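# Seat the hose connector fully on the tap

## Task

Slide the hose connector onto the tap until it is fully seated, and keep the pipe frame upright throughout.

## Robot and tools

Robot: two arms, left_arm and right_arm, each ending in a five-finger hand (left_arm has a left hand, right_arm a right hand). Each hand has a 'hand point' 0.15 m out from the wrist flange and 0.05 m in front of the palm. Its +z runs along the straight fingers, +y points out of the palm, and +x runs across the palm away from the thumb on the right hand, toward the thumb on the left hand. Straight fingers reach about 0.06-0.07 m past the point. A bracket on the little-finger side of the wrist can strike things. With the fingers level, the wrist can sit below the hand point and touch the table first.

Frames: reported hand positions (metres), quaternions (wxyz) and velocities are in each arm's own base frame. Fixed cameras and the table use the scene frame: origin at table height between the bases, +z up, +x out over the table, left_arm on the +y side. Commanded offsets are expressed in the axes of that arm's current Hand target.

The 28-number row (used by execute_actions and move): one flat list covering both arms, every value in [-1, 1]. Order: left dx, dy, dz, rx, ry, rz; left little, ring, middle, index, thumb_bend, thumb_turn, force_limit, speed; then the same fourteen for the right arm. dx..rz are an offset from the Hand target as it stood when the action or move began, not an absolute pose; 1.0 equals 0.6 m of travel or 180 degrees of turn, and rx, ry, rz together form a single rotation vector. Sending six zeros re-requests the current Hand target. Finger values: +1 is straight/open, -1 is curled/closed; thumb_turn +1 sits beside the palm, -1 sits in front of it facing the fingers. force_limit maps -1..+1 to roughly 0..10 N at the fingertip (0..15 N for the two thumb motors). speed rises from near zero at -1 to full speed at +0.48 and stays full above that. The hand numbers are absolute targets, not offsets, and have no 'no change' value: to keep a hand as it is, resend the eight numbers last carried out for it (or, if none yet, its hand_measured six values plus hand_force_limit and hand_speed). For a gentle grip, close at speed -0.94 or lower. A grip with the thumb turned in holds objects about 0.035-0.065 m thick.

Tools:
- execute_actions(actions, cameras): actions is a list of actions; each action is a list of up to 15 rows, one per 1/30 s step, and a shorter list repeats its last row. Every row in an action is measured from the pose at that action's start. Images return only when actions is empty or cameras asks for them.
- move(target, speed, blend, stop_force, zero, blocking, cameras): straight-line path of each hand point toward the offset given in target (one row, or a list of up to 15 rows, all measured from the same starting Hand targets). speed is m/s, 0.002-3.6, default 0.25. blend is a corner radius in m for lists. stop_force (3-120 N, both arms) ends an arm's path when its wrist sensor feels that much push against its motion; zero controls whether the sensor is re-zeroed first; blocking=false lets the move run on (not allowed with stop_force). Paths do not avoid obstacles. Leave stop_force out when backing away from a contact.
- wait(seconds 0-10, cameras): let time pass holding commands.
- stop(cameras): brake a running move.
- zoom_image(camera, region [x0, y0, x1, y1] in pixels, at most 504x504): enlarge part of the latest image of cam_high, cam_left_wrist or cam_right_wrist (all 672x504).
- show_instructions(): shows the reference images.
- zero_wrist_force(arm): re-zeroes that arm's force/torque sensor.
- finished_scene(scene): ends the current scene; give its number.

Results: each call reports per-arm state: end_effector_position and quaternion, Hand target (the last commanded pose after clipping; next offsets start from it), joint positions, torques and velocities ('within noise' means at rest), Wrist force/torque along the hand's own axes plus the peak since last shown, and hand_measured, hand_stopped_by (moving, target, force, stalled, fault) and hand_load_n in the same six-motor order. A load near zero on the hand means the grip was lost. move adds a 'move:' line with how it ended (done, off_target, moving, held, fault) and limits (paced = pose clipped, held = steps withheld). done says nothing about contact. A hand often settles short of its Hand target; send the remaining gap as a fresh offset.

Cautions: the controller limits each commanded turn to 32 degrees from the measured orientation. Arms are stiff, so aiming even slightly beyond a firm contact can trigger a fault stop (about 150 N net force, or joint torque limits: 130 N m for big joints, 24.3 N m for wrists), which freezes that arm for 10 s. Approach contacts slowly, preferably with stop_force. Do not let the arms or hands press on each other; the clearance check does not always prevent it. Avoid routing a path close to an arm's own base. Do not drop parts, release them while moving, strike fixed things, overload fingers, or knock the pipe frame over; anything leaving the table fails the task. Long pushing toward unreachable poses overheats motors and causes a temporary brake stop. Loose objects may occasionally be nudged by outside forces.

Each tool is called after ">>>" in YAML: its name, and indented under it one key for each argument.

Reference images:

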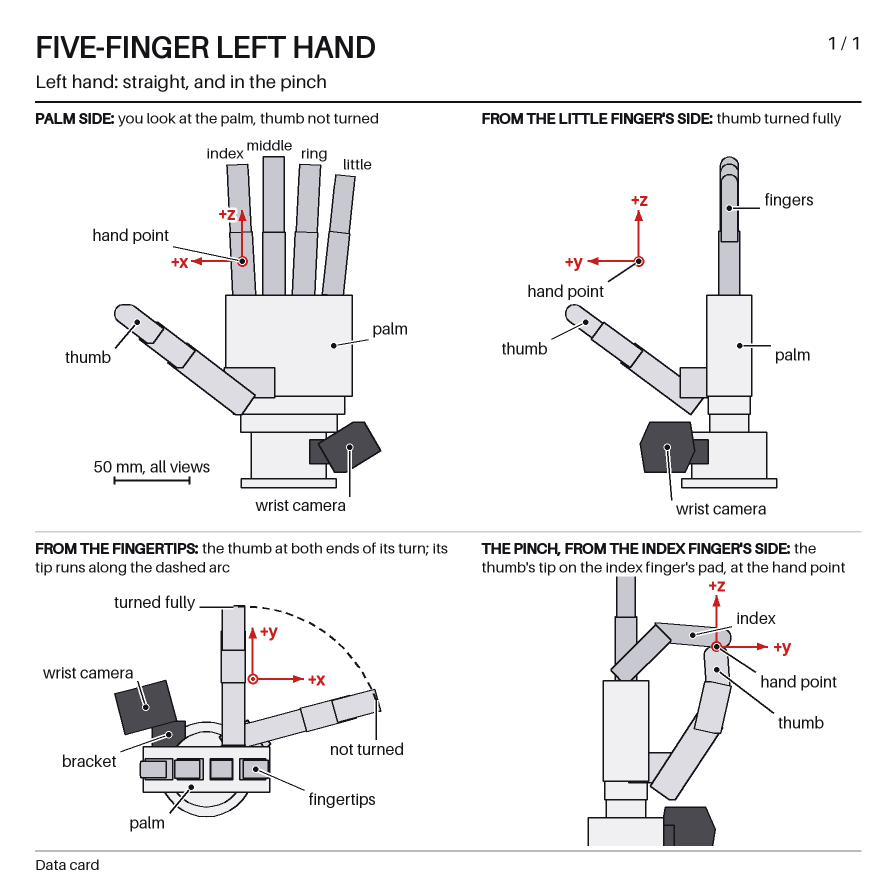

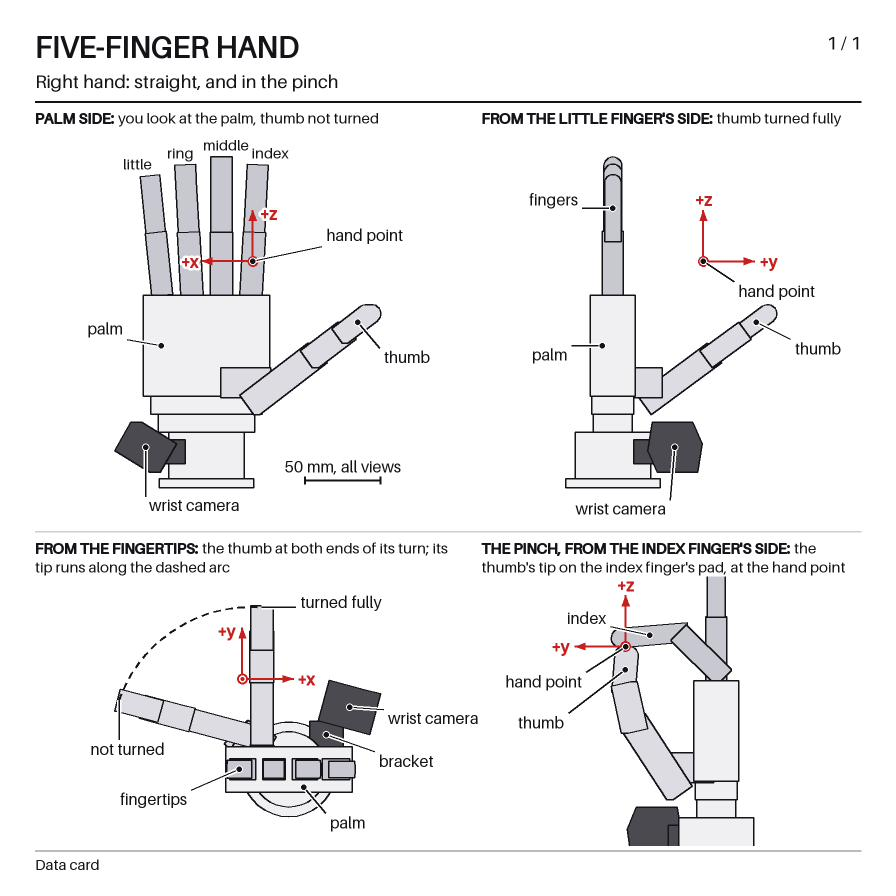

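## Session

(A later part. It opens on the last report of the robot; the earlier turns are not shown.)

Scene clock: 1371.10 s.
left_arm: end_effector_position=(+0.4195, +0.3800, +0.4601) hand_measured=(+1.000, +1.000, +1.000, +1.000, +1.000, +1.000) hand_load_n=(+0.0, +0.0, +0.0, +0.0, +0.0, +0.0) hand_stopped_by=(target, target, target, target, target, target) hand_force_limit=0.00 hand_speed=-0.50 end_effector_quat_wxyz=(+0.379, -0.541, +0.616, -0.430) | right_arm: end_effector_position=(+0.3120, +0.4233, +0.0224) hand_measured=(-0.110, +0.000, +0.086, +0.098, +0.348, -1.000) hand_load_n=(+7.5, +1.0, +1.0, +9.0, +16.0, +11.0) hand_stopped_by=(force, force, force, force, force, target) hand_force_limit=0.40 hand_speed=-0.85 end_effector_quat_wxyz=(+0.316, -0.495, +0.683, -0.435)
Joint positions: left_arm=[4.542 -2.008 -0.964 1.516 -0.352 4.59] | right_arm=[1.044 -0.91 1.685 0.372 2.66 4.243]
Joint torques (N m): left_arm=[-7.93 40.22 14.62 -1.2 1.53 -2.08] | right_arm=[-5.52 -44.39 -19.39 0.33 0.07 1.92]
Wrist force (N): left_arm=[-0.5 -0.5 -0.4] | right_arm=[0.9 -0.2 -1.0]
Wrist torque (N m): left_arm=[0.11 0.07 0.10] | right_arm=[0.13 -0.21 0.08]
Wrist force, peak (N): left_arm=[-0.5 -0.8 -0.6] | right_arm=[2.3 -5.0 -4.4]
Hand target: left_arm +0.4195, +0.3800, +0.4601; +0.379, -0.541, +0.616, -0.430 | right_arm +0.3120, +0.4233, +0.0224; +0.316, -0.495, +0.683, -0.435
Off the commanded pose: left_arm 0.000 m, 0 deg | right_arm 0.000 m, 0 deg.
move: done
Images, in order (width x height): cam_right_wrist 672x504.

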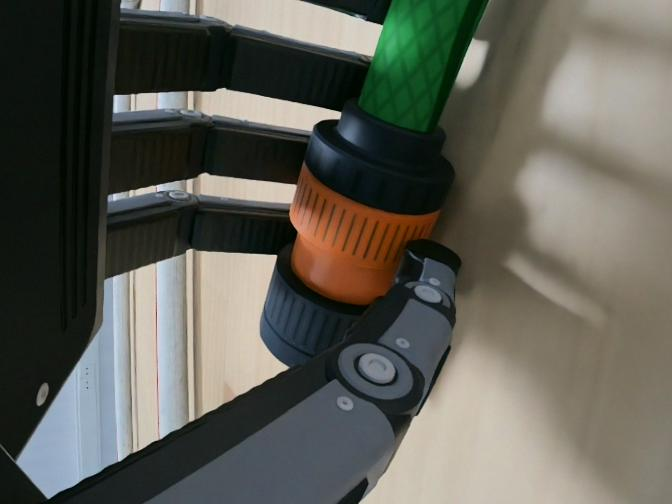

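>>> move:
  target: [0,0,0,0,0,0,1,1,1,1,1,1,0,-0.5,0,0,0,0,0,0,-0.52,-0.52,-0.42,-0.42,-0.32,-1,0.5,-0.85]

>>> move:
  target: [0,0,0,0,0,0,1,1,1,1,1,1,0,-0.5,0,-0.3775,-0.1763,0,0,0,-0.52,-0.52,-0.42,-0.42,-0.32,-1,0.5,-0.85]
  speed: 0.2
  cameras: ["cam_high","cam_right_wrist"]

Scene clock: 1376.73 s.
left_arm: end_effector_position=(+0.4195, +0.3800, +0.4601) hand_measured=(+1.000, +1.000, +1.000, +1.000, +1.000, +1.000) hand_load_n=(+0.0, +0.0, -0.5, +0.0, +0.0, -0.5) hand_stopped_by=(target, target, target, target, target, target) hand_force_limit=0.00 hand_speed=-0.50 end_effector_quat_wxyz=(+0.379, -0.541, +0.616, -0.430) | right_arm: end_effector_position=(+0.3120, +0.4233, +0.0224) hand_measured=(-0.110, -0.022, +0.074, +0.098, +0.348, -1.000) hand_load_n=(+2.0, +12.5, +5.0, +5.5, +19.0, +12.0) hand_stopped_by=(force, force, force, force, force, target) hand_force_limit=0.50 hand_speed=-0.85 end_effector_quat_wxyz=(+0.316, -0.495, +0.683, -0.435)
Joint positions: left_arm=[4.542 -2.008 -0.964 1.516 -0.352 4.59] | right_arm=[1.044 -0.91 1.685 0.372 2.66 4.243]
Joint torques (N m): left_arm=[-8.17 40.71 14.31 -1.13 1.51 -2.09] | right_arm=[-4.68 -30.43 -13.98 0.29 0.15 1.87]
Wrist force (N): left_arm=[-0.4 -0.5 -0.3] | right_arm=[0.5 -0.6 -0.2]
Wrist torque (N m): left_arm=[0.09 0.06 0.10] | right_arm=[0.08 -0.17 0.05]
Wrist force, peak (N): left_arm=[-0.6 -1.0 -0.6] | right_arm=[0.9 -2.9 0.3]
Hand target: left_arm +0.4195, +0.3800, +0.4601; +0.379, -0.541, +0.616, -0.430 | right_arm +0.3120, +0.4233, +0.0224; +0.316, -0.495, +0.683, -0.435
Off the commanded pose: left_arm 0.000 m, 0 deg | right_arm 0.000 m, 0 deg.
move: done

Scene clock: 1378.47 s.
left_arm: end_effector_position=(+0.4195, +0.3800, +0.4601) hand_measured=(+1.000, +1.000, +1.000, +1.000, +1.000, +1.000) hand_load_n=(+0.0, +0.0, +0.0, +0.0, +0.0, +0.0) hand_stopped_by=(target, target, target, target, target, target) hand_force_limit=0.00 hand_speed=-0.50 end_effector_quat_wxyz=(+0.379, -0.541, +0.616, -0.430) | right_arm: end_effector_position=(+0.3117, +0.4230, +0.2723) hand_measured=(-0.110, -0.022, +0.074, +0.096, +0.348, -1.000) hand_load_n=(+0.0, +14.5, +4.5, +2.0, +15.5, +11.0) hand_stopped_by=(force, force, force, force, force, target) hand_force_limit=0.50 hand_speed=-0.85 end_effector_quat_wxyz=(+0.316, -0.495, +0.683, -0.434)
Joint positions: left_arm=[4.542 -2.008 -0.964 1.516 -0.352 4.59] | right_arm=[1.045 -1.191 1.407 0.932 2.66 4.244]
Joint torques (N m): left_arm=[-9.13 39.94 15.31 -1.22 1.49 -2.22] | right_arm=[6.17 -30.33 -16.67 2.66 3.09 -2.06]
Wrist force (N): left_arm=[-0.5 -0.8 -0.4] | right_arm=[0.9 1.9 0.4]
Wrist torque (N m): left_arm=[0.07 0.07 0.11] | right_arm=[0.17 -0.19 0.14]
Wrist force, peak (N): left_arm=[-0.5 -0.9 -0.6] | right_arm=[1.4 4.3 1.2]
Hand target: left_arm +0.4195, +0.3800, +0.4601; +0.379, -0.541, +0.616, -0.430 | right_arm +0.3117, +0.4229, +0.2724; +0.316, -0.495, +0.683, -0.435
Off the commanded pose: left_arm 0.000 m, 0 deg | right_arm 0.000 m, 0 deg.
move: done
Images, in order (width x height): cam_high 672x504, cam_right_wrist 672x504.

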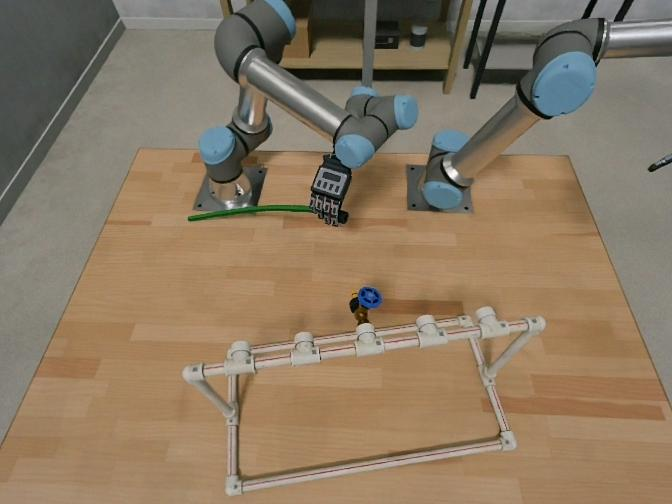

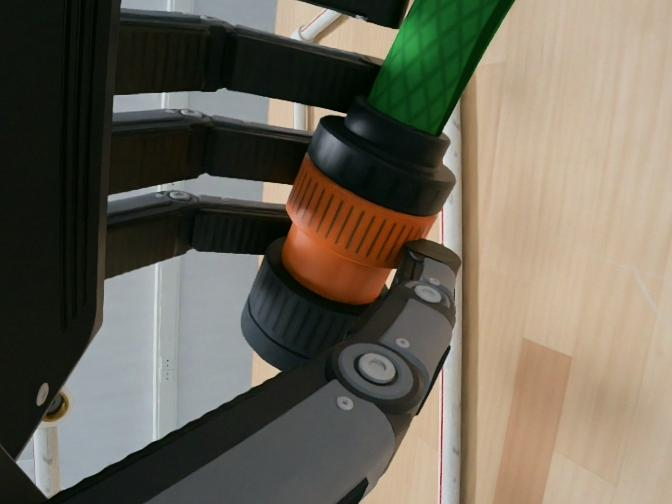

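>>> zoom_image:
  camera: "cam_right_wrist"
  region: [200, 60, 500, 400]

Scaled by 1.482 from the camera's 672x504 image, which has a finer 960x720 frame.

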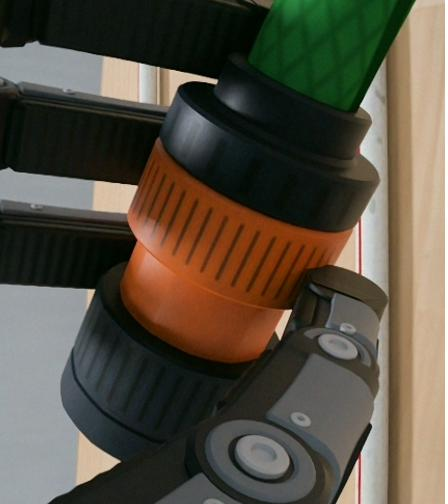

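>>> move:
  target: [0,0,0,0,0,0,1,1,1,1,1,1,0,-0.5,-0.0993,-0.1055,0.1083,-0.5357,-0.0334,0.3394,-0.52,-0.52,-0.42,-0.42,-0.32,-1,0.5,-0.85]
  speed: 0.3
  cameras: ["cam_high","cam_right_wrist"]

Scene clock: 1466.83 s.
left_arm: end_effector_position=(+0.4195, +0.3800, +0.4601) hand_measured=(+1.000, +1.000, +1.000, +1.000, +1.000, +1.000) hand_load_n=(+0.0, +0.0, +0.0, +0.0, +0.0, +0.0) hand_stopped_by=(target, target, target, target, target, target) hand_force_limit=0.00 hand_speed=-0.50 end_effector_quat_wxyz=(+0.379, -0.541, +0.616, -0.430) | right_arm: end_effector_position=(+0.4116, +0.4529, +0.3023) hand_measured=(-0.110, -0.022, +0.074, +0.096, +0.348, -1.000) hand_load_n=(+0.0, +15.5, +4.0, +1.0, +16.0, +8.5) hand_stopped_by=(force, force, force, force, force, target) hand_force_limit=0.50 hand_speed=-0.85 end_effector_quat_wxyz=(+0.046, -0.205, +0.887, +0.412)
Joint positions: left_arm=[4.542 -2.008 -0.964 1.516 -0.352 4.59] | right_arm=[0.195 -1.109 1.414 1.175 0.719 4.494]
Joint torques (N m): left_arm=[-7.74 40.48 14.06 -1.29 1.5 -2.18] | right_arm=[7.56 -46.23 -26.91 1.91 -2.53 -2.64]
Wrist force (N): left_arm=[-0.5 -0.6 -0.3] | right_arm=[1.3 -1.7 -0.1]
Wrist torque (N m): left_arm=[0.08 0.08 0.10] | right_arm=[-0.06 -0.25 0.24]
Wrist force, peak (N): left_arm=[-0.7 -0.9 -0.4] | right_arm=[0.8 3.7 0.7]
Hand target: left_arm +0.4195, +0.3800, +0.4601; +0.379, -0.541, +0.616, -0.430 | right_arm +0.4116, +0.4530, +0.3024; +0.046, -0.205, +0.887, +0.412
Off the commanded pose: left_arm 0.000 m, 0 deg | right_arm 0.000 m, 0 deg.
move: done
Images, in order (width x height): cam_high 672x504, cam_right_wrist 672x504.

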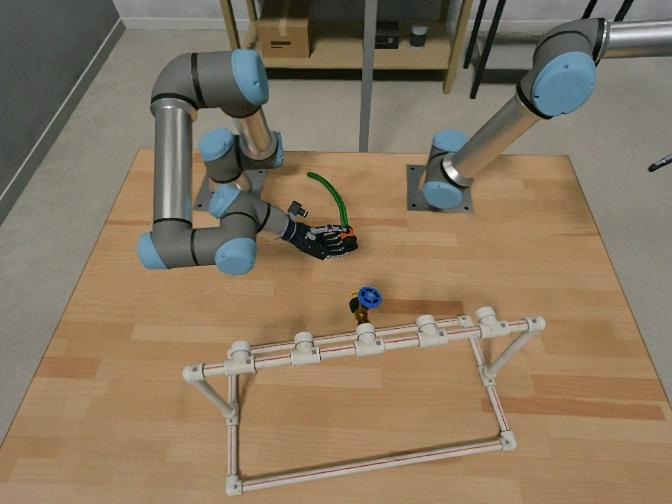

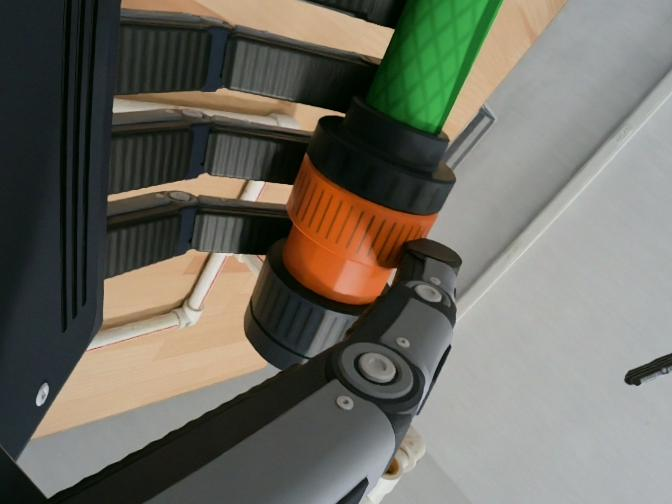

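>>> zoom_image:
  camera: "cam_high"
  region: [280, 190, 420, 330]

>>> zoom_image:
  camera: "cam_right_wrist"
  region: [200, 60, 500, 504]

Scaled by 3.600 from the camera's 672x504 image, which has a finer 960x720 frame.

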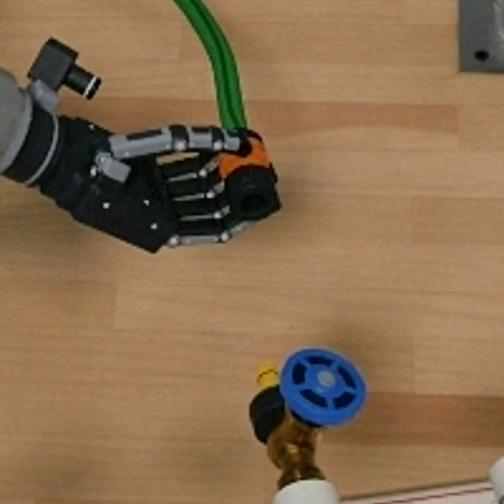

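Scaled by 1.135 from the camera's 672x504 image, which has a finer 960x720 frame.

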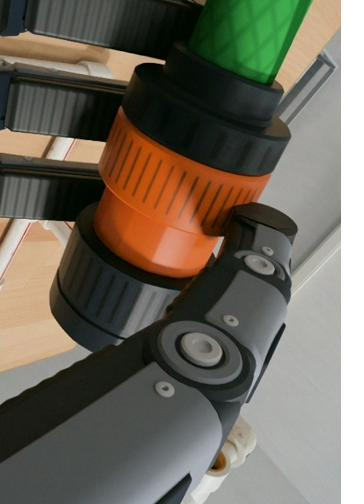

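>>> move:
  target:
    - [0.481,-0.102,0.281,0,0,0,1,1,1,1,1,1,0,-0.5,0,0,0,0,0,0,-0.52,-0.52,-0.42,-0.42,-0.32,-1,0.5,-0.85]
    - [0.8473,-0.1555,0.399,-0.1275,0.1447,-0.0833,1,1,1,1,1,1,0,-0.5,0,0,0,0,0,0,-0.52,-0.52,-0.42,-0.42,-0.32,-1,0.5,-0.85]
  speed: 0.35
  blend: 0.05
  cameras: ["all"]

Scene clock: 1516.37 s.
left_arm: end_effector_position=(+0.6090, -0.1571, +0.4655) hand_measured=(+1.000, +1.000, +1.000, +1.000, +1.000, +1.000) hand_load_n=(+0.0, +0.0, +0.0, +0.0, +0.0, +0.0) hand_stopped_by=(target, target, target, target, target, target) hand_force_limit=0.00 hand_speed=-0.50 end_effector_quat_wxyz=(+0.059, -0.569, +0.682, -0.456) | right_arm: end_effector_position=(+0.4116, +0.4530, +0.3024) hand_measured=(-0.110, -0.022, +0.074, +0.096, +0.348, -1.000) hand_load_n=(+0.0, +15.5, +4.0, +1.5, +16.0, +9.0) hand_stopped_by=(force, force, force, force, force, target) hand_force_limit=0.50 hand_speed=-0.85 end_effector_quat_wxyz=(+0.046, -0.205, +0.887, +0.412)
Joint positions: left_arm=[3.425 -2.127 -0.557 1.742 -0.796 3.342] | right_arm=[0.195 -1.109 1.414 1.175 0.719 4.493]
Joint torques (N m): left_arm=[-1.02 35.26 22.41 -1.38 1.48 -2.39] | right_arm=[8.3 -46.72 -26.1 4.11 -2.26 -2.65]
Wrist force (N): left_arm=[-0.3 -0.2 -0.6] | right_arm=[1.2 -1.5 0.6]
Wrist torque (N m): left_arm=[0.12 0.08 -0.06] | right_arm=[-0.05 -0.25 0.25]
Wrist force, peak (N): left_arm=[-2.5 0.0 -1.3] | right_arm=[1.9 -1.8 0.2]
Hand target: left_arm +0.6090, -0.1571, +0.4655; +0.059, -0.569, +0.682, -0.456 | right_arm +0.4116, +0.4530, +0.3024; +0.046, -0.205, +0.887, +0.412
Off the commanded pose: left_arm 0.000 m, 0 deg | right_arm 0.000 m, 0 deg.
move: done

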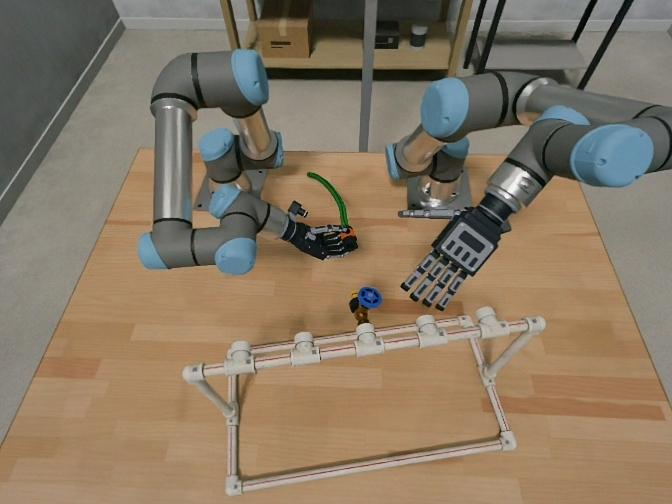

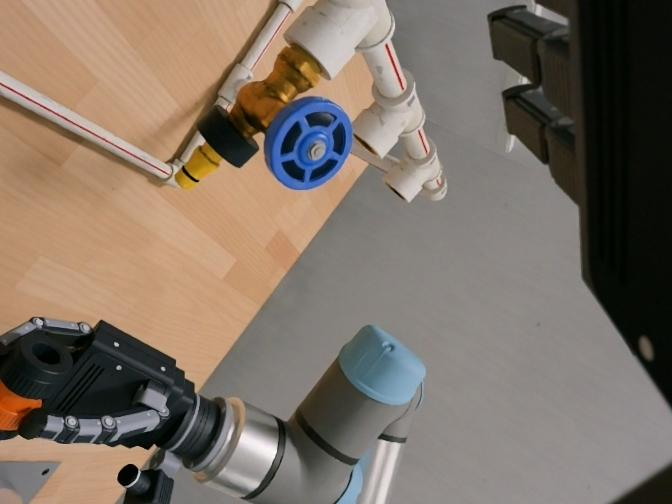

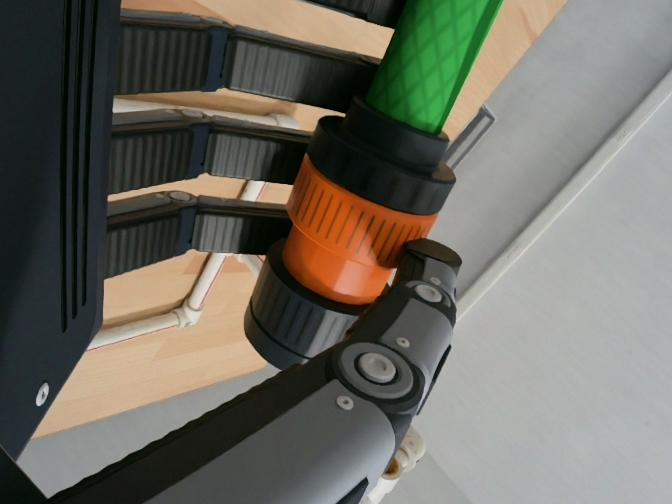

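>>> move:
  target: [-0.0197,0,0.0627,0,0,0,1,1,1,1,1,1,0,-0.5,0,0,0,0,0,0,-0.52,-0.52,-0.42,-0.42,-0.32,-1,0.5,-0.85]
  speed: 0.15
  cameras: ["cam_left_wrist"]

Scene clock: 1548.50 s.
left_arm: end_effector_position=(+0.6357, -0.1683, +0.4386) hand_measured=(+1.000, +1.000, +1.000, +1.000, +1.000, +1.000) hand_load_n=(+0.0, +0.0, -0.5, +0.0, +0.0, -0.5) hand_stopped_by=(target, target, target, target, target, target) hand_force_limit=0.00 hand_speed=-0.50 end_effector_quat_wxyz=(+0.059, -0.569, +0.682, -0.456) end_effector_velocity=(-0.002, +0.001, +0.001) end_effector_angular_velocity=(+0.002, +0.000, -0.001) | right_arm: end_effector_position=(+0.4116, +0.4530, +0.3024) hand_measured=(-0.110, -0.022, +0.074, +0.096, +0.348, -1.000) hand_load_n=(+0.0, +15.5, +4.0, +1.0, +16.0, +8.5) hand_stopped_by=(force, force, force, force, force, target) hand_force_limit=0.50 hand_speed=-0.85 end_effector_quat_wxyz=(+0.046, -0.205, +0.887, +0.412)
Joint positions: left_arm=[3.391 -2.185 -0.53 1.8 -0.817 3.303] | right_arm=[0.195 -1.109 1.414 1.175 0.719 4.493]
Joint velocities: left_arm=[0.002 0.005 -0.004 -0.004 0 0.005] | right_arm=[within noise]
Joint torques (N m): left_arm=[10.84 46.91 10 -2.87 2.16 2.63] | right_arm=[7.39 -45.03 -25.1 4.25 -0.74 -2.61]
Wrist force (N): left_arm=[-0.1 -0.5 -0.7] | right_arm=[1.4 -1.5 0.0]
Wrist torque (N m): left_arm=[0.09 0.05 0.04] | right_arm=[-0.04 -0.26 0.25]
Wrist force, peak (N): left_arm=[0.0 -0.4 -1.3] | right_arm=[1.4 -2.3 0.1]
Hand target: left_arm +0.6356, -0.1682, +0.4386; +0.059, -0.569, +0.682, -0.456 | right_arm +0.4116, +0.4530, +0.3024; +0.046, -0.205, +0.887, +0.412
Off the commanded pose: left_arm 0.000 m, 0 deg | right_arm 0.000 m, 0 deg.
move: done
Images, in order (width x height): cam_left_wrist 672x504.

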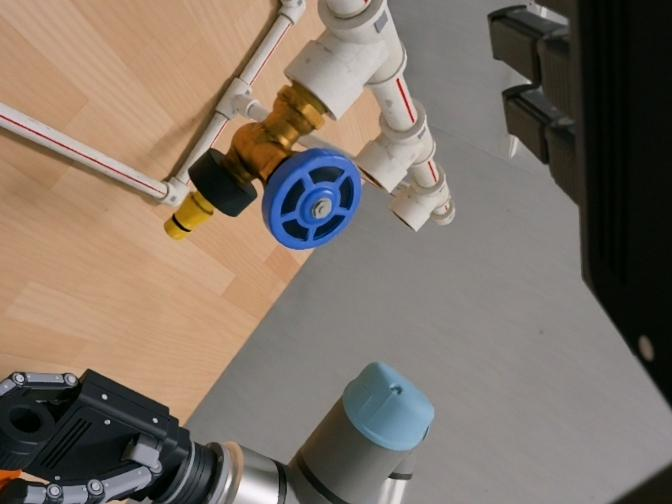

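>>> move:
  target: [0.0067,0,0.2167,0,0,0,1,1,1,1,1,1,0,-0.5,0,0,0,0,0,0,-0.52,-0.52,-0.42,-0.42,-0.32,-1,0.5,-0.85]
  speed: 0.12
  stop_force: 8
  cameras: ["cam_left_wrist","cam_high"]

Scene clock: 1571.87 s.
left_arm: end_effector_position=(+0.7122, -0.2436, +0.3652) hand_measured=(+1.000, +1.000, +1.000, +1.000, +1.000, +1.000) hand_load_n=(+0.0, +0.0, +0.0, +0.0, +0.0, +0.0) hand_stopped_by=(target, target, target, target, target, target) hand_force_limit=0.00 hand_speed=-0.50 end_effector_quat_wxyz=(+0.059, -0.569, +0.682, -0.456) | right_arm: end_effector_position=(+0.4116, +0.4530, +0.3024) hand_measured=(-0.110, -0.022, +0.074, +0.096, +0.348, -1.000) hand_load_n=(+0.0, +15.5, +4.0, +1.0, +16.0, +9.0) hand_stopped_by=(force, force, force, force, force, target) hand_force_limit=0.50 hand_speed=-0.85 end_effector_quat_wxyz=(+0.046, -0.205, +0.887, +0.412)
Joint positions: left_arm=[3.236 -2.446 -0.245 1.875 -0.917 3.149] | right_arm=[0.195 -1.109 1.414 1.175 0.719 4.493]
Joint torques (N m): left_arm=[9.56 57.54 9.69 0.8 1.46 -2.19] | right_arm=[8.38 -45.67 -24.54 4.14 -0.77 -2.74]
Wrist force (N): left_arm=[0.0 -0.5 -0.3] | right_arm=[1.4 -1.7 0.4]
Wrist torque (N m): left_arm=[0.10 0.06 -0.08] | right_arm=[-0.05 -0.27 0.25]
Wrist force, peak (N): left_arm=[-0.2 -0.5 -1.6] | right_arm=[1.7 -1.9 0.3]
Hand target: left_arm +0.7122, -0.2436, +0.3652; +0.059, -0.569, +0.682, -0.456 | right_arm +0.4116, +0.4530, +0.3024; +0.046, -0.205, +0.887, +0.412
Off the commanded pose: left_arm 0.000 m, 0 deg | right_arm 0.000 m, 0 deg.
move: done
Images, in order (width x height): cam_high 672x504, cam_left_wrist 672x504.

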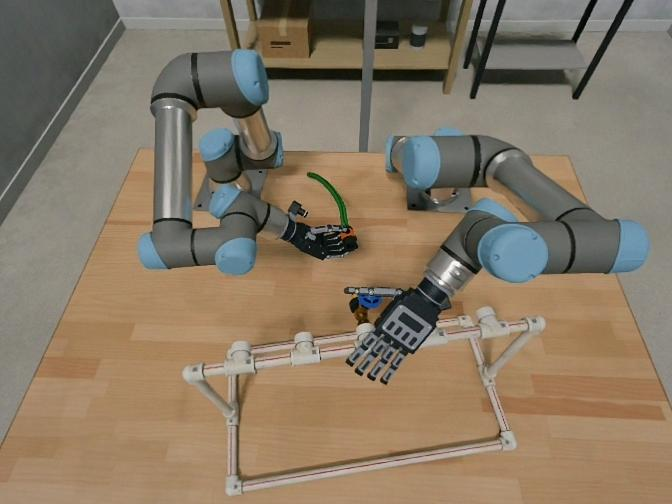

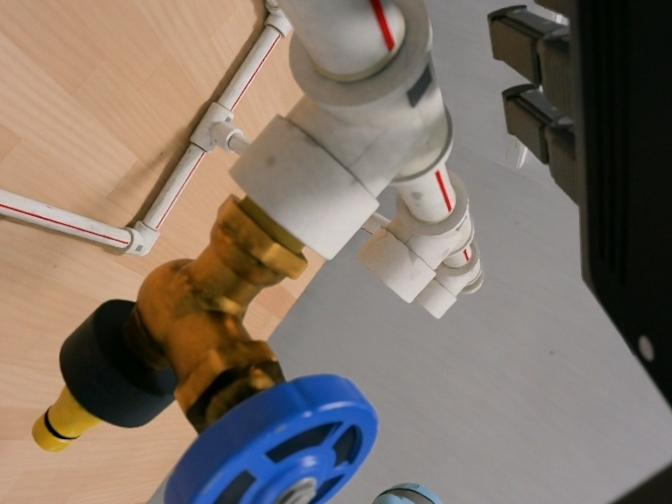

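>>> move:
  target: [0,0.05,0,0,0,0,1,1,1,1,1,1,0,-0.5,0,0,0,0,0,0,-0.52,-0.52,-0.42,-0.42,-0.32,-1,0.5,-0.85]
  speed: 0.03
  stop_force: 5
  cameras: ["cam_left_wrist"]

Scene clock: 1585.97 s.
left_arm: end_effector_position=(+0.6970, -0.2449, +0.3507) hand_measured=(+1.000, +1.000, +1.000, +1.000, +1.000, +1.000) hand_load_n=(+0.0, +0.0, +0.0, +0.5, -0.5, +0.0) hand_stopped_by=(target, target, target, target, target, target) hand_force_limit=0.00 hand_speed=-0.50 end_effector_quat_wxyz=(+0.059, -0.569, +0.682, -0.455) | right_arm: end_effector_position=(+0.4116, +0.4530, +0.3024) hand_measured=(-0.110, -0.022, +0.074, +0.096, +0.348, -1.000) hand_load_n=(+0.5, +15.5, +4.0, +1.5, +16.5, +8.5) hand_stopped_by=(force, force, force, force, force, target) hand_force_limit=0.50 hand_speed=-0.85 end_effector_quat_wxyz=(+0.046, -0.205, +0.887, +0.412)
Joint positions: left_arm=[3.236 -2.323 -0.511 2.018 -0.917 3.149] | right_arm=[0.195 -1.109 1.414 1.175 0.719 4.493]
Joint torques (N m): left_arm=[-7.52 52.86 10.11 0.13 -0.24 2.28] | right_arm=[6.97 -42.87 -24.55 4.03 -0.72 -2.65]
Wrist force (N): left_arm=[0.8 -4.3 0.0] | right_arm=[1.0 -1.9 0.2]
Wrist torque (N m): left_arm=[0.08 0.01 0.19] | right_arm=[-0.06 -0.19 0.22]
Wrist force, peak (N): left_arm=[1.4 -14.2 -1.1] | right_arm=[1.6 -2.1 0.4]
Hand target: left_arm +0.6970, -0.2450, +0.3507; +0.059, -0.569, +0.682, -0.455 (not the last commanded pose) | right_arm +0.4116, +0.4530, +0.3024; +0.046, -0.205, +0.887, +0.412
Off the commanded pose: left_arm 0.009 m, 0 deg | right_arm 0.000 m, 0 deg.
move: contact (left_arm)
Images, in order (width x height): cam_left_wrist 672x504.

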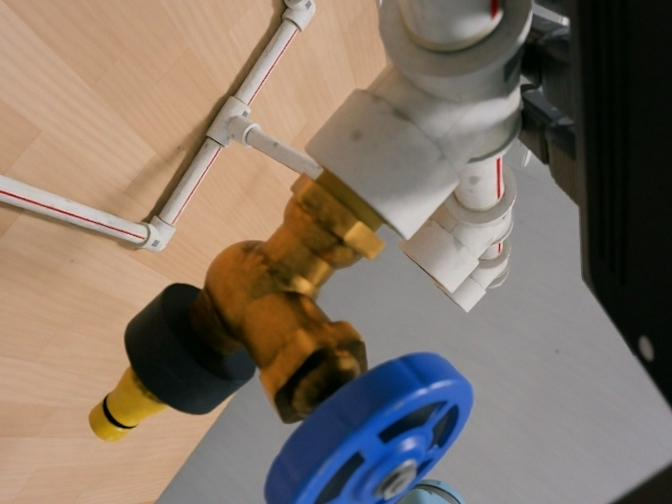

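>>> move:
  target: [0,0,0,0,0,0,-1,-1,-1,-1,1,1,0,-0.8,0,0,0,0,0,0,-0.52,-0.52,-0.42,-0.42,-0.32,-1,0.5,-0.85]
  cameras: ["cam_left_wrist","cam_high"]

Scene clock: 1592.67 s.
left_arm: end_effector_position=(+0.6970, -0.2450, +0.3507) hand_measured=(-1.000, -0.570, +0.948, +0.984, +1.000, +1.000) hand_load_n=(+0.0, +4.0, +0.0, -0.5, +0.0, +0.0) hand_stopped_by=(target, force, force, force, target, target) hand_force_limit=0.00 hand_speed=-0.80 end_effector_quat_wxyz=(+0.059, -0.569, +0.682, -0.455) | right_arm: end_effector_position=(+0.4116, +0.4530, +0.3024) hand_measured=(-0.110, -0.022, +0.074, +0.096, +0.348, -1.000) hand_load_n=(+0.0, +15.0, +4.0, +1.0, +16.0, +8.5) hand_stopped_by=(force, force, force, force, force, target) hand_force_limit=0.50 hand_speed=-0.85 end_effector_quat_wxyz=(+0.046, -0.205, +0.887, +0.412)
Joint positions: left_arm=[3.236 -2.323 -0.511 2.018 -0.917 3.149] | right_arm=[0.195 -1.109 1.414 1.175 0.719 4.493]
Joint torques (N m): left_arm=[-7.53 56.46 21.31 0.08 2.15 -0.72] | right_arm=[9.02 -40.83 -24.26 4.04 -0.84 -2.66]
Wrist force (N): left_arm=[-4.3 1.3 2.9] | right_arm=[0.9 -1.5 0.3]
Wrist torque (N m): left_arm=[0.14 0.29 0.00] | right_arm=[-0.04 -0.20 0.23]
Wrist force, peak (N): left_arm=[4.1 -25.4 -1.8] | right_arm=[1.9 -2.0 0.8]
Hand target: left_arm +0.6970, -0.2450, +0.3507; +0.059, -0.569, +0.682, -0.455 | right_arm +0.4116, +0.4530, +0.3024; +0.046, -0.205, +0.887, +0.412
Off the commanded pose: left_arm 0.000 m, 0 deg | right_arm 0.000 m, 0 deg.
move: done
Images, in order (width x height): cam_high 672x504, cam_left_wrist 672x504.

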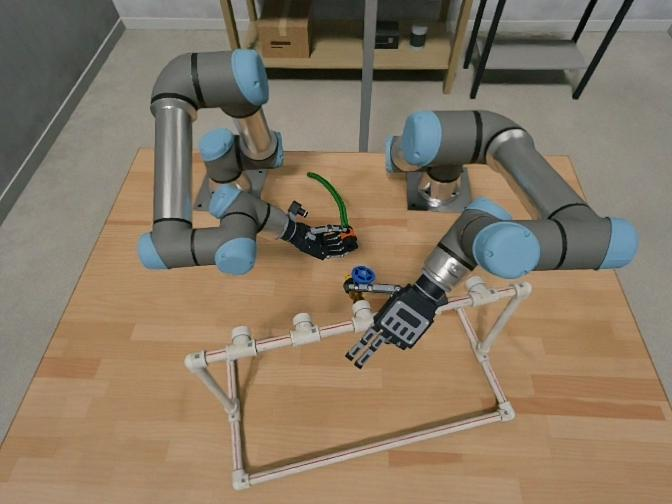

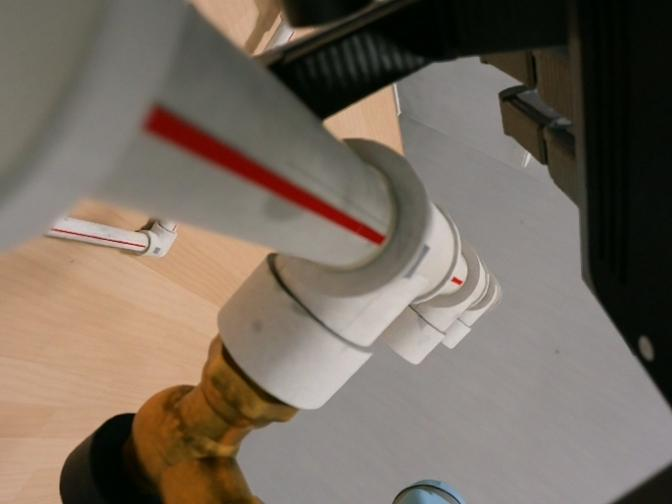

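>>> move:
  target: [0,0,0,0,0,0,1,1,1,1,1,1,0,-0.5,0,0,0,0,0,0,-0.52,-0.52,-0.42,-0.42,-0.32,-1,0.5,-0.85]
  cameras: ["cam_left_wrist","cam_high"]

Scene clock: 1602.60 s.
left_arm: end_effector_position=(+0.6970, -0.2450, +0.3507) hand_measured=(+1.000, +1.000, +1.000, +1.000, +1.000, +1.000) hand_load_n=(+0.0, +0.0, +0.0, +0.0, +0.0, +0.0) hand_stopped_by=(target, target, target, target, target, target) hand_force_limit=0.00 hand_speed=-0.50 end_effector_quat_wxyz=(+0.059, -0.569, +0.682, -0.455) | right_arm: end_effector_position=(+0.4116, +0.4530, +0.3024) hand_measured=(-0.110, -0.022, +0.074, +0.096, +0.348, -1.000) hand_load_n=(+0.0, +15.5, +4.5, +1.5, +16.0, +8.5) hand_stopped_by=(force, force, force, force, force, target) hand_force_limit=0.50 hand_speed=-0.85 end_effector_quat_wxyz=(+0.046, -0.205, +0.887, +0.412)
Joint positions: left_arm=[3.236 -2.323 -0.511 2.018 -0.917 3.149] | right_arm=[0.195 -1.109 1.414 1.175 0.719 4.493]
Joint torques (N m): left_arm=[-5.67 43.62 13.14 -2.31 1.74 -2.19] | right_arm=[7.1 -40.06 -23.36 4.25 -0.85 -2.51]
Wrist force (N): left_arm=[-0.1 -1.1 -0.1] | right_arm=[1.5 -1.7 0.1]
Wrist torque (N m): left_arm=[0.00 0.08 0.08] | right_arm=[-0.05 -0.27 0.26]
Wrist force, peak (N): left_arm=[-6.4 -0.5 3.6] | right_arm=[1.6 -2.1 0.3]
Hand target: left_arm +0.6970, -0.2450, +0.3507; +0.059, -0.569, +0.682, -0.455 | right_arm +0.4116, +0.4530, +0.3024; +0.046, -0.205, +0.887, +0.412
Off the commanded pose: left_arm 0.000 m, 0 deg | right_arm 0.000 m, 0 deg.
move: done
Images, in order (width x height): cam_high 672x504, cam_left_wrist 672x504.

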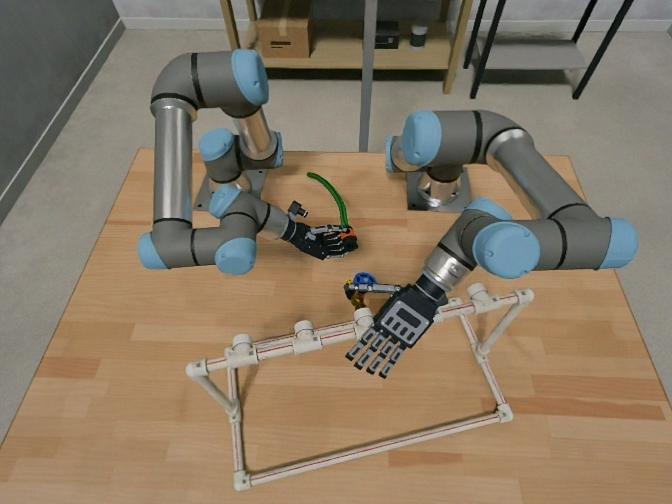

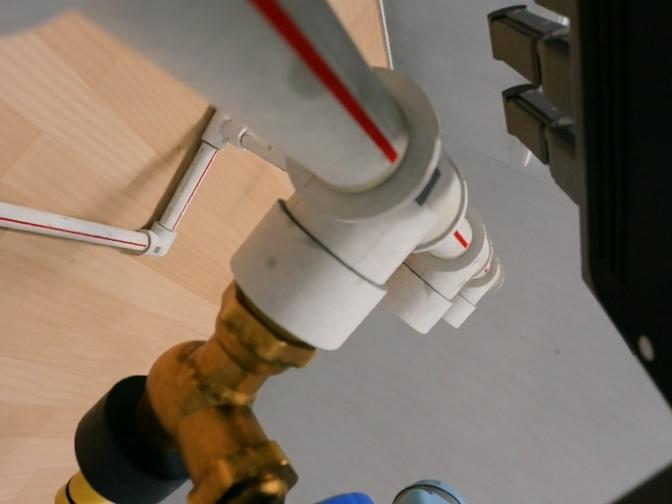

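>>> move:
  target:
    - [0.0,-0.01,-0.0652,0,0,0,1,1,1,1,1,1,0,-0.5,0,0,0,0,0,0,-0.52,-0.52,-0.42,-0.42,-0.32,-1,0.5,-0.85]
    - [0.0422,-0.004,-0.0652,0.0107,-0.0168,-0.0142,1,1,1,1,1,1,0,-0.5,0,0,0,0,0,0,-0.52,-0.52,-0.42,-0.42,-0.32,-1,0.5,-0.85]
  speed: 0.06
  blend: 0.004
  cameras: ["cam_left_wrist"]

Scene clock: 1681.50 s.
left_arm: end_effector_position=(+0.6665, -0.2442, +0.3861) hand_measured=(+1.000, +1.000, +1.000, +1.000, +1.000, +1.000) hand_load_n=(+0.0, +0.0, +0.0, +0.0, +0.0, +0.0) hand_stopped_by=(target, target, target, target, target, target) hand_force_limit=0.00 hand_speed=-0.50 end_effector_quat_wxyz=(+0.076, -0.595, +0.660, -0.453) | right_arm: end_effector_position=(+0.4116, +0.4530, +0.3024) hand_measured=(-0.110, -0.022, +0.074, +0.096, +0.348, -1.000) hand_load_n=(+0.0, +15.5, +4.0, +1.5, +16.0, +8.5) hand_stopped_by=(force, force, force, force, force, target) hand_force_limit=0.50 hand_speed=-0.85 end_effector_quat_wxyz=(+0.046, -0.205, +0.887, +0.412)
Joint positions: left_arm=[3.231 -2.185 -0.645 2.056 -0.974 3.077] | right_arm=[0.195 -1.109 1.414 1.175 0.719 4.493]
Joint torques (N m): left_arm=[9.83 36.51 24.22 -2.55 1.81 2.41] | right_arm=[7.43 -38.85 -23.94 4.01 -0.77 -2.73]
Wrist force (N): left_arm=[-0.4 -1.0 0.0] | right_arm=[1.2 -1.9 0.2]
Wrist torque (N m): left_arm=[-0.01 0.11 -0.09] | right_arm=[-0.07 -0.22 0.23]
Wrist force, peak (N): left_arm=[-1.2 -1.3 -0.9] | right_arm=[1.6 -2.1 0.5]
Hand target: left_arm +0.6665, -0.2442, +0.3861; +0.076, -0.595, +0.660, -0.453 | right_arm +0.4116, +0.4530, +0.3024; +0.046, -0.205, +0.887, +0.412
Off the commanded pose: left_arm 0.000 m, 0 deg | right_arm 0.000 m, 0 deg.
move: done
Images, in order (width x height): cam_left_wrist 672x504.

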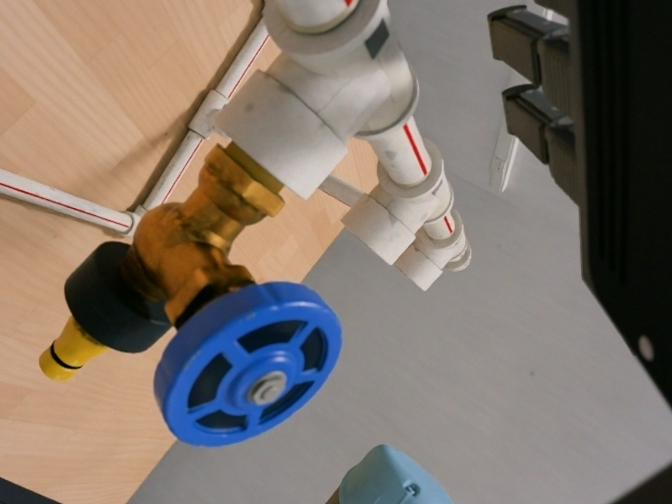

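>>> move:
  target: [0,0,0.03,0,0,0,1,1,1,1,1,1,0,-0.5,0,0,0,0,0,0,-0.52,-0.52,-0.42,-0.42,-0.32,-1,0.5,-0.85]
  speed: 0.08
  stop_force: 8

>>> move:
  target: [0,0.08,0,0,0,0,1,1,1,1,1,1,0,-0.5,0,0,0,0,0,0,-0.52,-0.52,-0.42,-0.42,-0.32,-1,0.5,-0.85]
  speed: 0.02
  stop_force: 4
  cameras: ["cam_left_wrist","cam_high"]

Scene clock: 1698.20 s.
left_arm: end_effector_position=(+0.6781, -0.2533, +0.3757) hand_measured=(+1.000, +1.000, +1.000, +1.000, +1.000, +1.000) hand_load_n=(+0.0, +0.0, +0.0, +0.0, +0.0, +0.0) hand_stopped_by=(target, target, target, target, target, target) hand_force_limit=0.00 hand_speed=-0.50 end_effector_quat_wxyz=(+0.076, -0.595, +0.660, -0.453) | right_arm: end_effector_position=(+0.4116, +0.4530, +0.3024) hand_measured=(-0.110, -0.022, +0.074, +0.096, +0.348, -1.000) hand_load_n=(+0.0, +15.5, +4.0, +1.5, +16.0, +8.5) hand_stopped_by=(force, force, force, force, force, target) hand_force_limit=0.50 hand_speed=-0.85 end_effector_quat_wxyz=(+0.046, -0.205, +0.887, +0.412)
Joint positions: left_arm=[3.213 -2.221 -0.611 2.066 -0.987 3.062] | right_arm=[0.195 -1.109 1.414 1.175 0.719 4.493]
Joint torques (N m): left_arm=[9.99 51.77 11.73 -2.29 1.82 2.39] | right_arm=[8.48 -38.69 -23.19 4.02 -0.69 -2.71]
Wrist force (N): left_arm=[-0.1 -0.9 -0.2] | right_arm=[1.4 -1.9 0.5]
Wrist torque (N m): left_arm=[-0.01 0.05 0.07] | right_arm=[-0.08 -0.27 0.25]
Wrist force, peak (N): left_arm=[-0.2 -1.3 -0.5] | right_arm=[1.6 -2.1 0.5]
Hand target: left_arm +0.6781, -0.2533, +0.3757; +0.076, -0.595, +0.660, -0.453 | right_arm +0.4116, +0.4530, +0.3024; +0.046, -0.205, +0.887, +0.412
Off the commanded pose: left_arm 0.000 m, 0 deg | right_arm 0.000 m, 0 deg.
move: done

Scene clock: 1700.53 s.
left_arm: end_effector_position=(+0.6588, -0.2564, +0.3572) hand_measured=(+1.000, +1.000, +1.000, +1.000, +1.000, +1.000) hand_load_n=(-0.5, +0.0, +0.5, +0.0, +0.0, +0.0) hand_stopped_by=(target, target, target, target, target, target) hand_force_limit=0.00 hand_speed=-0.50 end_effector_quat_wxyz=(+0.076, -0.595, +0.660, -0.453) | right_arm: end_effector_position=(+0.4116, +0.4530, +0.3024) hand_measured=(-0.110, -0.022, +0.074, +0.096, +0.348, -1.000) hand_load_n=(+0.0, +15.5, +4.0, +1.5, +16.0, +8.5) hand_stopped_by=(force, force, force, force, force, target) hand_force_limit=0.50 hand_speed=-0.85 end_effector_quat_wxyz=(+0.046, -0.205, +0.887, +0.412)
Joint positions: left_arm=[3.209 -2.137 -0.797 2.17 -0.99 3.059] | right_arm=[0.195 -1.109 1.414 1.175 0.719 4.493]
Joint torques (N m): left_arm=[7.16 46.04 9.96 0.13 1.2 2.08] | right_arm=[7.16 -36.11 -23.98 4.23 -0.78 -2.64]
Wrist force (N): left_arm=[-0.7 -3.6 -0.5] | right_arm=[1.1 -1.5 0.3]
Wrist torque (N m): left_arm=[0.23 0.14 0.10] | right_arm=[-0.01 -0.21 0.25]
Wrist force, peak (N): left_arm=[0.7 -12.9 -0.4] | right_arm=[1.9 -1.8 0.4]
Hand target: left_arm +0.6588, -0.2564, +0.3572; +0.076, -0.595, +0.660, -0.453 (not the last commanded pose) | right_arm +0.4116, +0.4530, +0.3024; +0.046, -0.205, +0.887, +0.412
Off the commanded pose: left_arm 0.021 m, 0 deg | right_arm 0.000 m, 0 deg.
move: contact (left_arm)
Images, in order (width x height): cam_high 672x504, cam_left_wrist 672x504.

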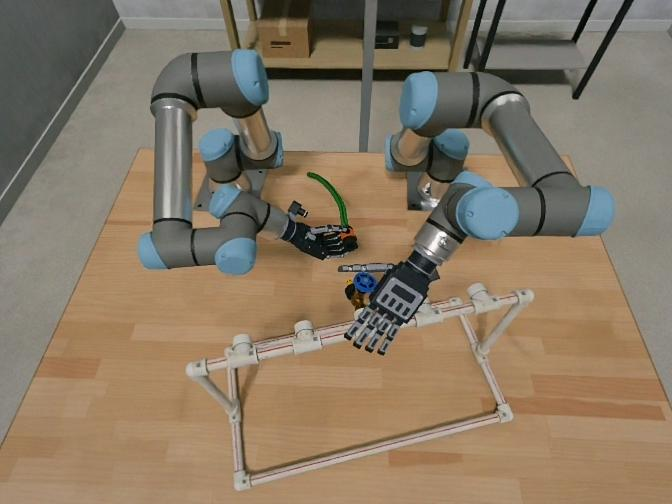

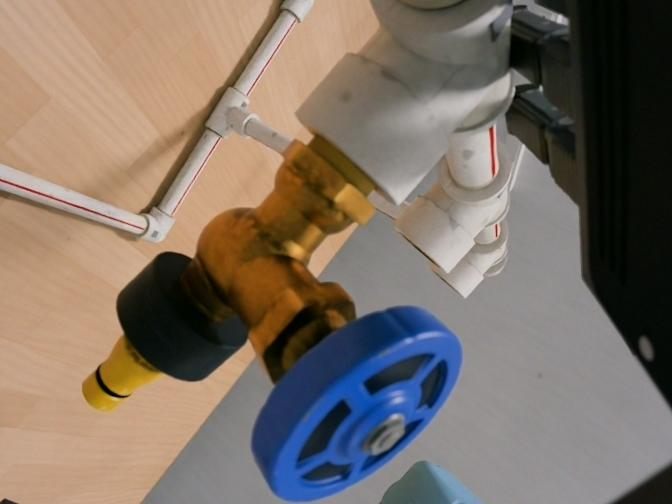

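>>> move:
  target: [0,0,0,0,0,0,1,1,1,1,1,1,0,-0.5,-0.1283,-0.031,-0.0075,-0.0061,0.0174,-0.0161,-0.52,-0.52,-0.42,-0.42,-0.32,-1,0.5,-0.85]
  speed: 0.12
  stop_force: 12
  cameras: ["cam_left_wrist","cam_high","cam_right_wrist"]

>>> zoom_image:
  camera: "cam_high"
  region: [290, 200, 410, 320]

Scene clock: 1723.73 s.
left_arm: end_effector_position=(+0.6588, -0.2564, +0.3572) hand_measured=(+1.000, +1.000, +1.000, +1.000, +1.000, +1.000) hand_load_n=(+0.0, +0.0, +0.5, +0.0, +0.0, -0.5) hand_stopped_by=(target, target, target, target, target, target) hand_force_limit=0.00 hand_speed=-0.50 end_effector_quat_wxyz=(+0.076, -0.595, +0.660, -0.453) | right_arm: end_effector_position=(+0.4896, +0.4640, +0.3114) hand_measured=(-0.110, -0.022, +0.074, +0.096, +0.348, -1.000) hand_load_n=(+0.0, +16.0, +4.5, +1.0, +16.0, +8.5) hand_stopped_by=(force, force, force, force, force, target) hand_force_limit=0.50 hand_speed=-0.85 end_effector_quat_wxyz=(+0.030, -0.239, +0.878, +0.414)
Joint positions: left_arm=[3.209 -2.137 -0.797 2.17 -0.99 3.059] | right_arm=[0.185 -0.876 1.041 1.414 0.716 4.361]
Joint torques (N m): left_arm=[7.53 47.28 9.86 0.06 1.11 2.1] | right_arm=[7.97 -38.56 -26.44 4.62 0.25 2.83]
Wrist force (N): left_arm=[-0.4 -3.9 -0.3] | right_arm=[1.5 -1.8 0.2]
Wrist torque (N m): left_arm=[0.19 0.09 0.13] | right_arm=[-0.07 -0.28 0.23]
Wrist force, peak (N): left_arm=[-0.2 -4.6 -1.1] | right_arm=[2.8 -1.2 0.3]
Hand target: left_arm +0.6588, -0.2564, +0.3572; +0.076, -0.595, +0.660, -0.453 | right_arm +0.4896, +0.4640, +0.3114; +0.030, -0.239, +0.878, +0.414
Off the commanded pose: left_arm 0.000 m, 0 deg | right_arm 0.000 m, 0 deg.
move: done

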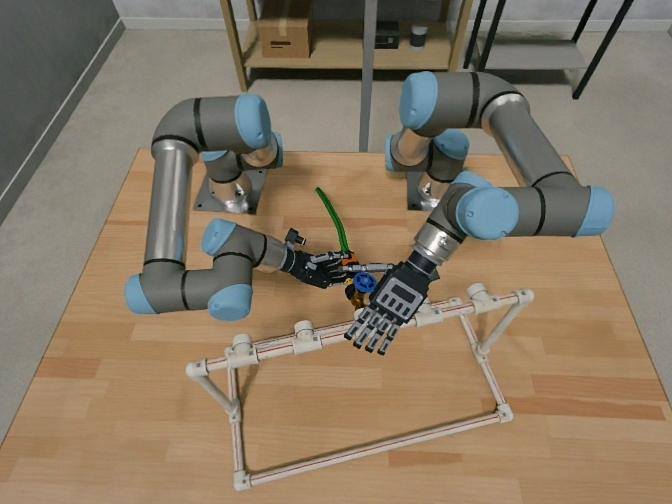

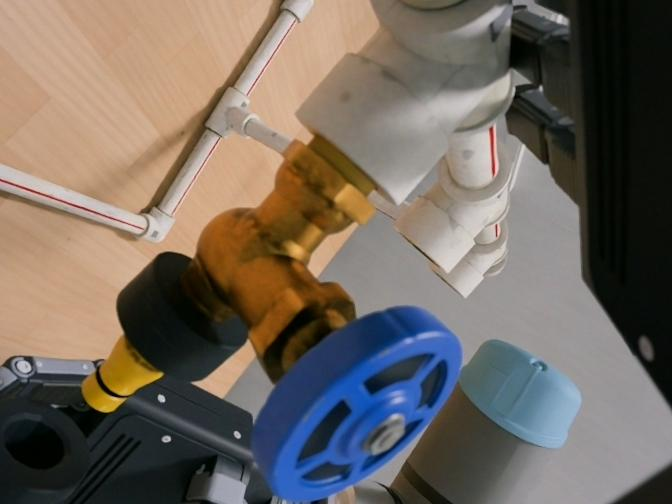

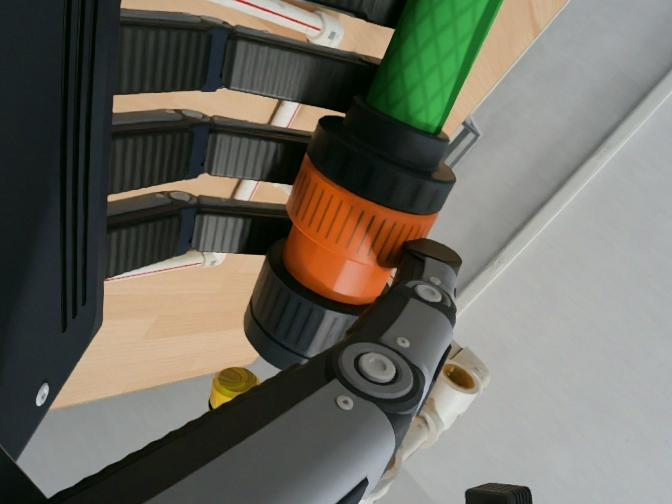

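Scaled by 4.200 from the camera's 672x504 image, which has a finer 960x720 frame.

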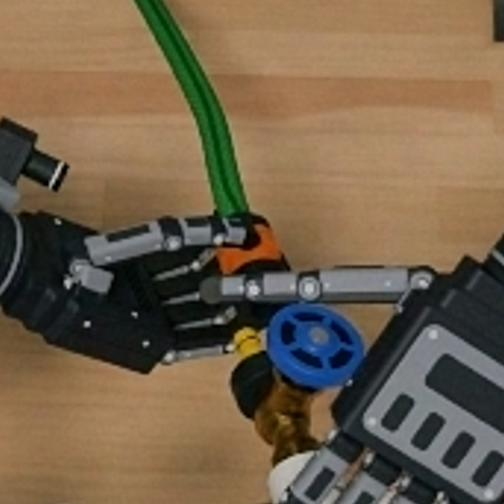

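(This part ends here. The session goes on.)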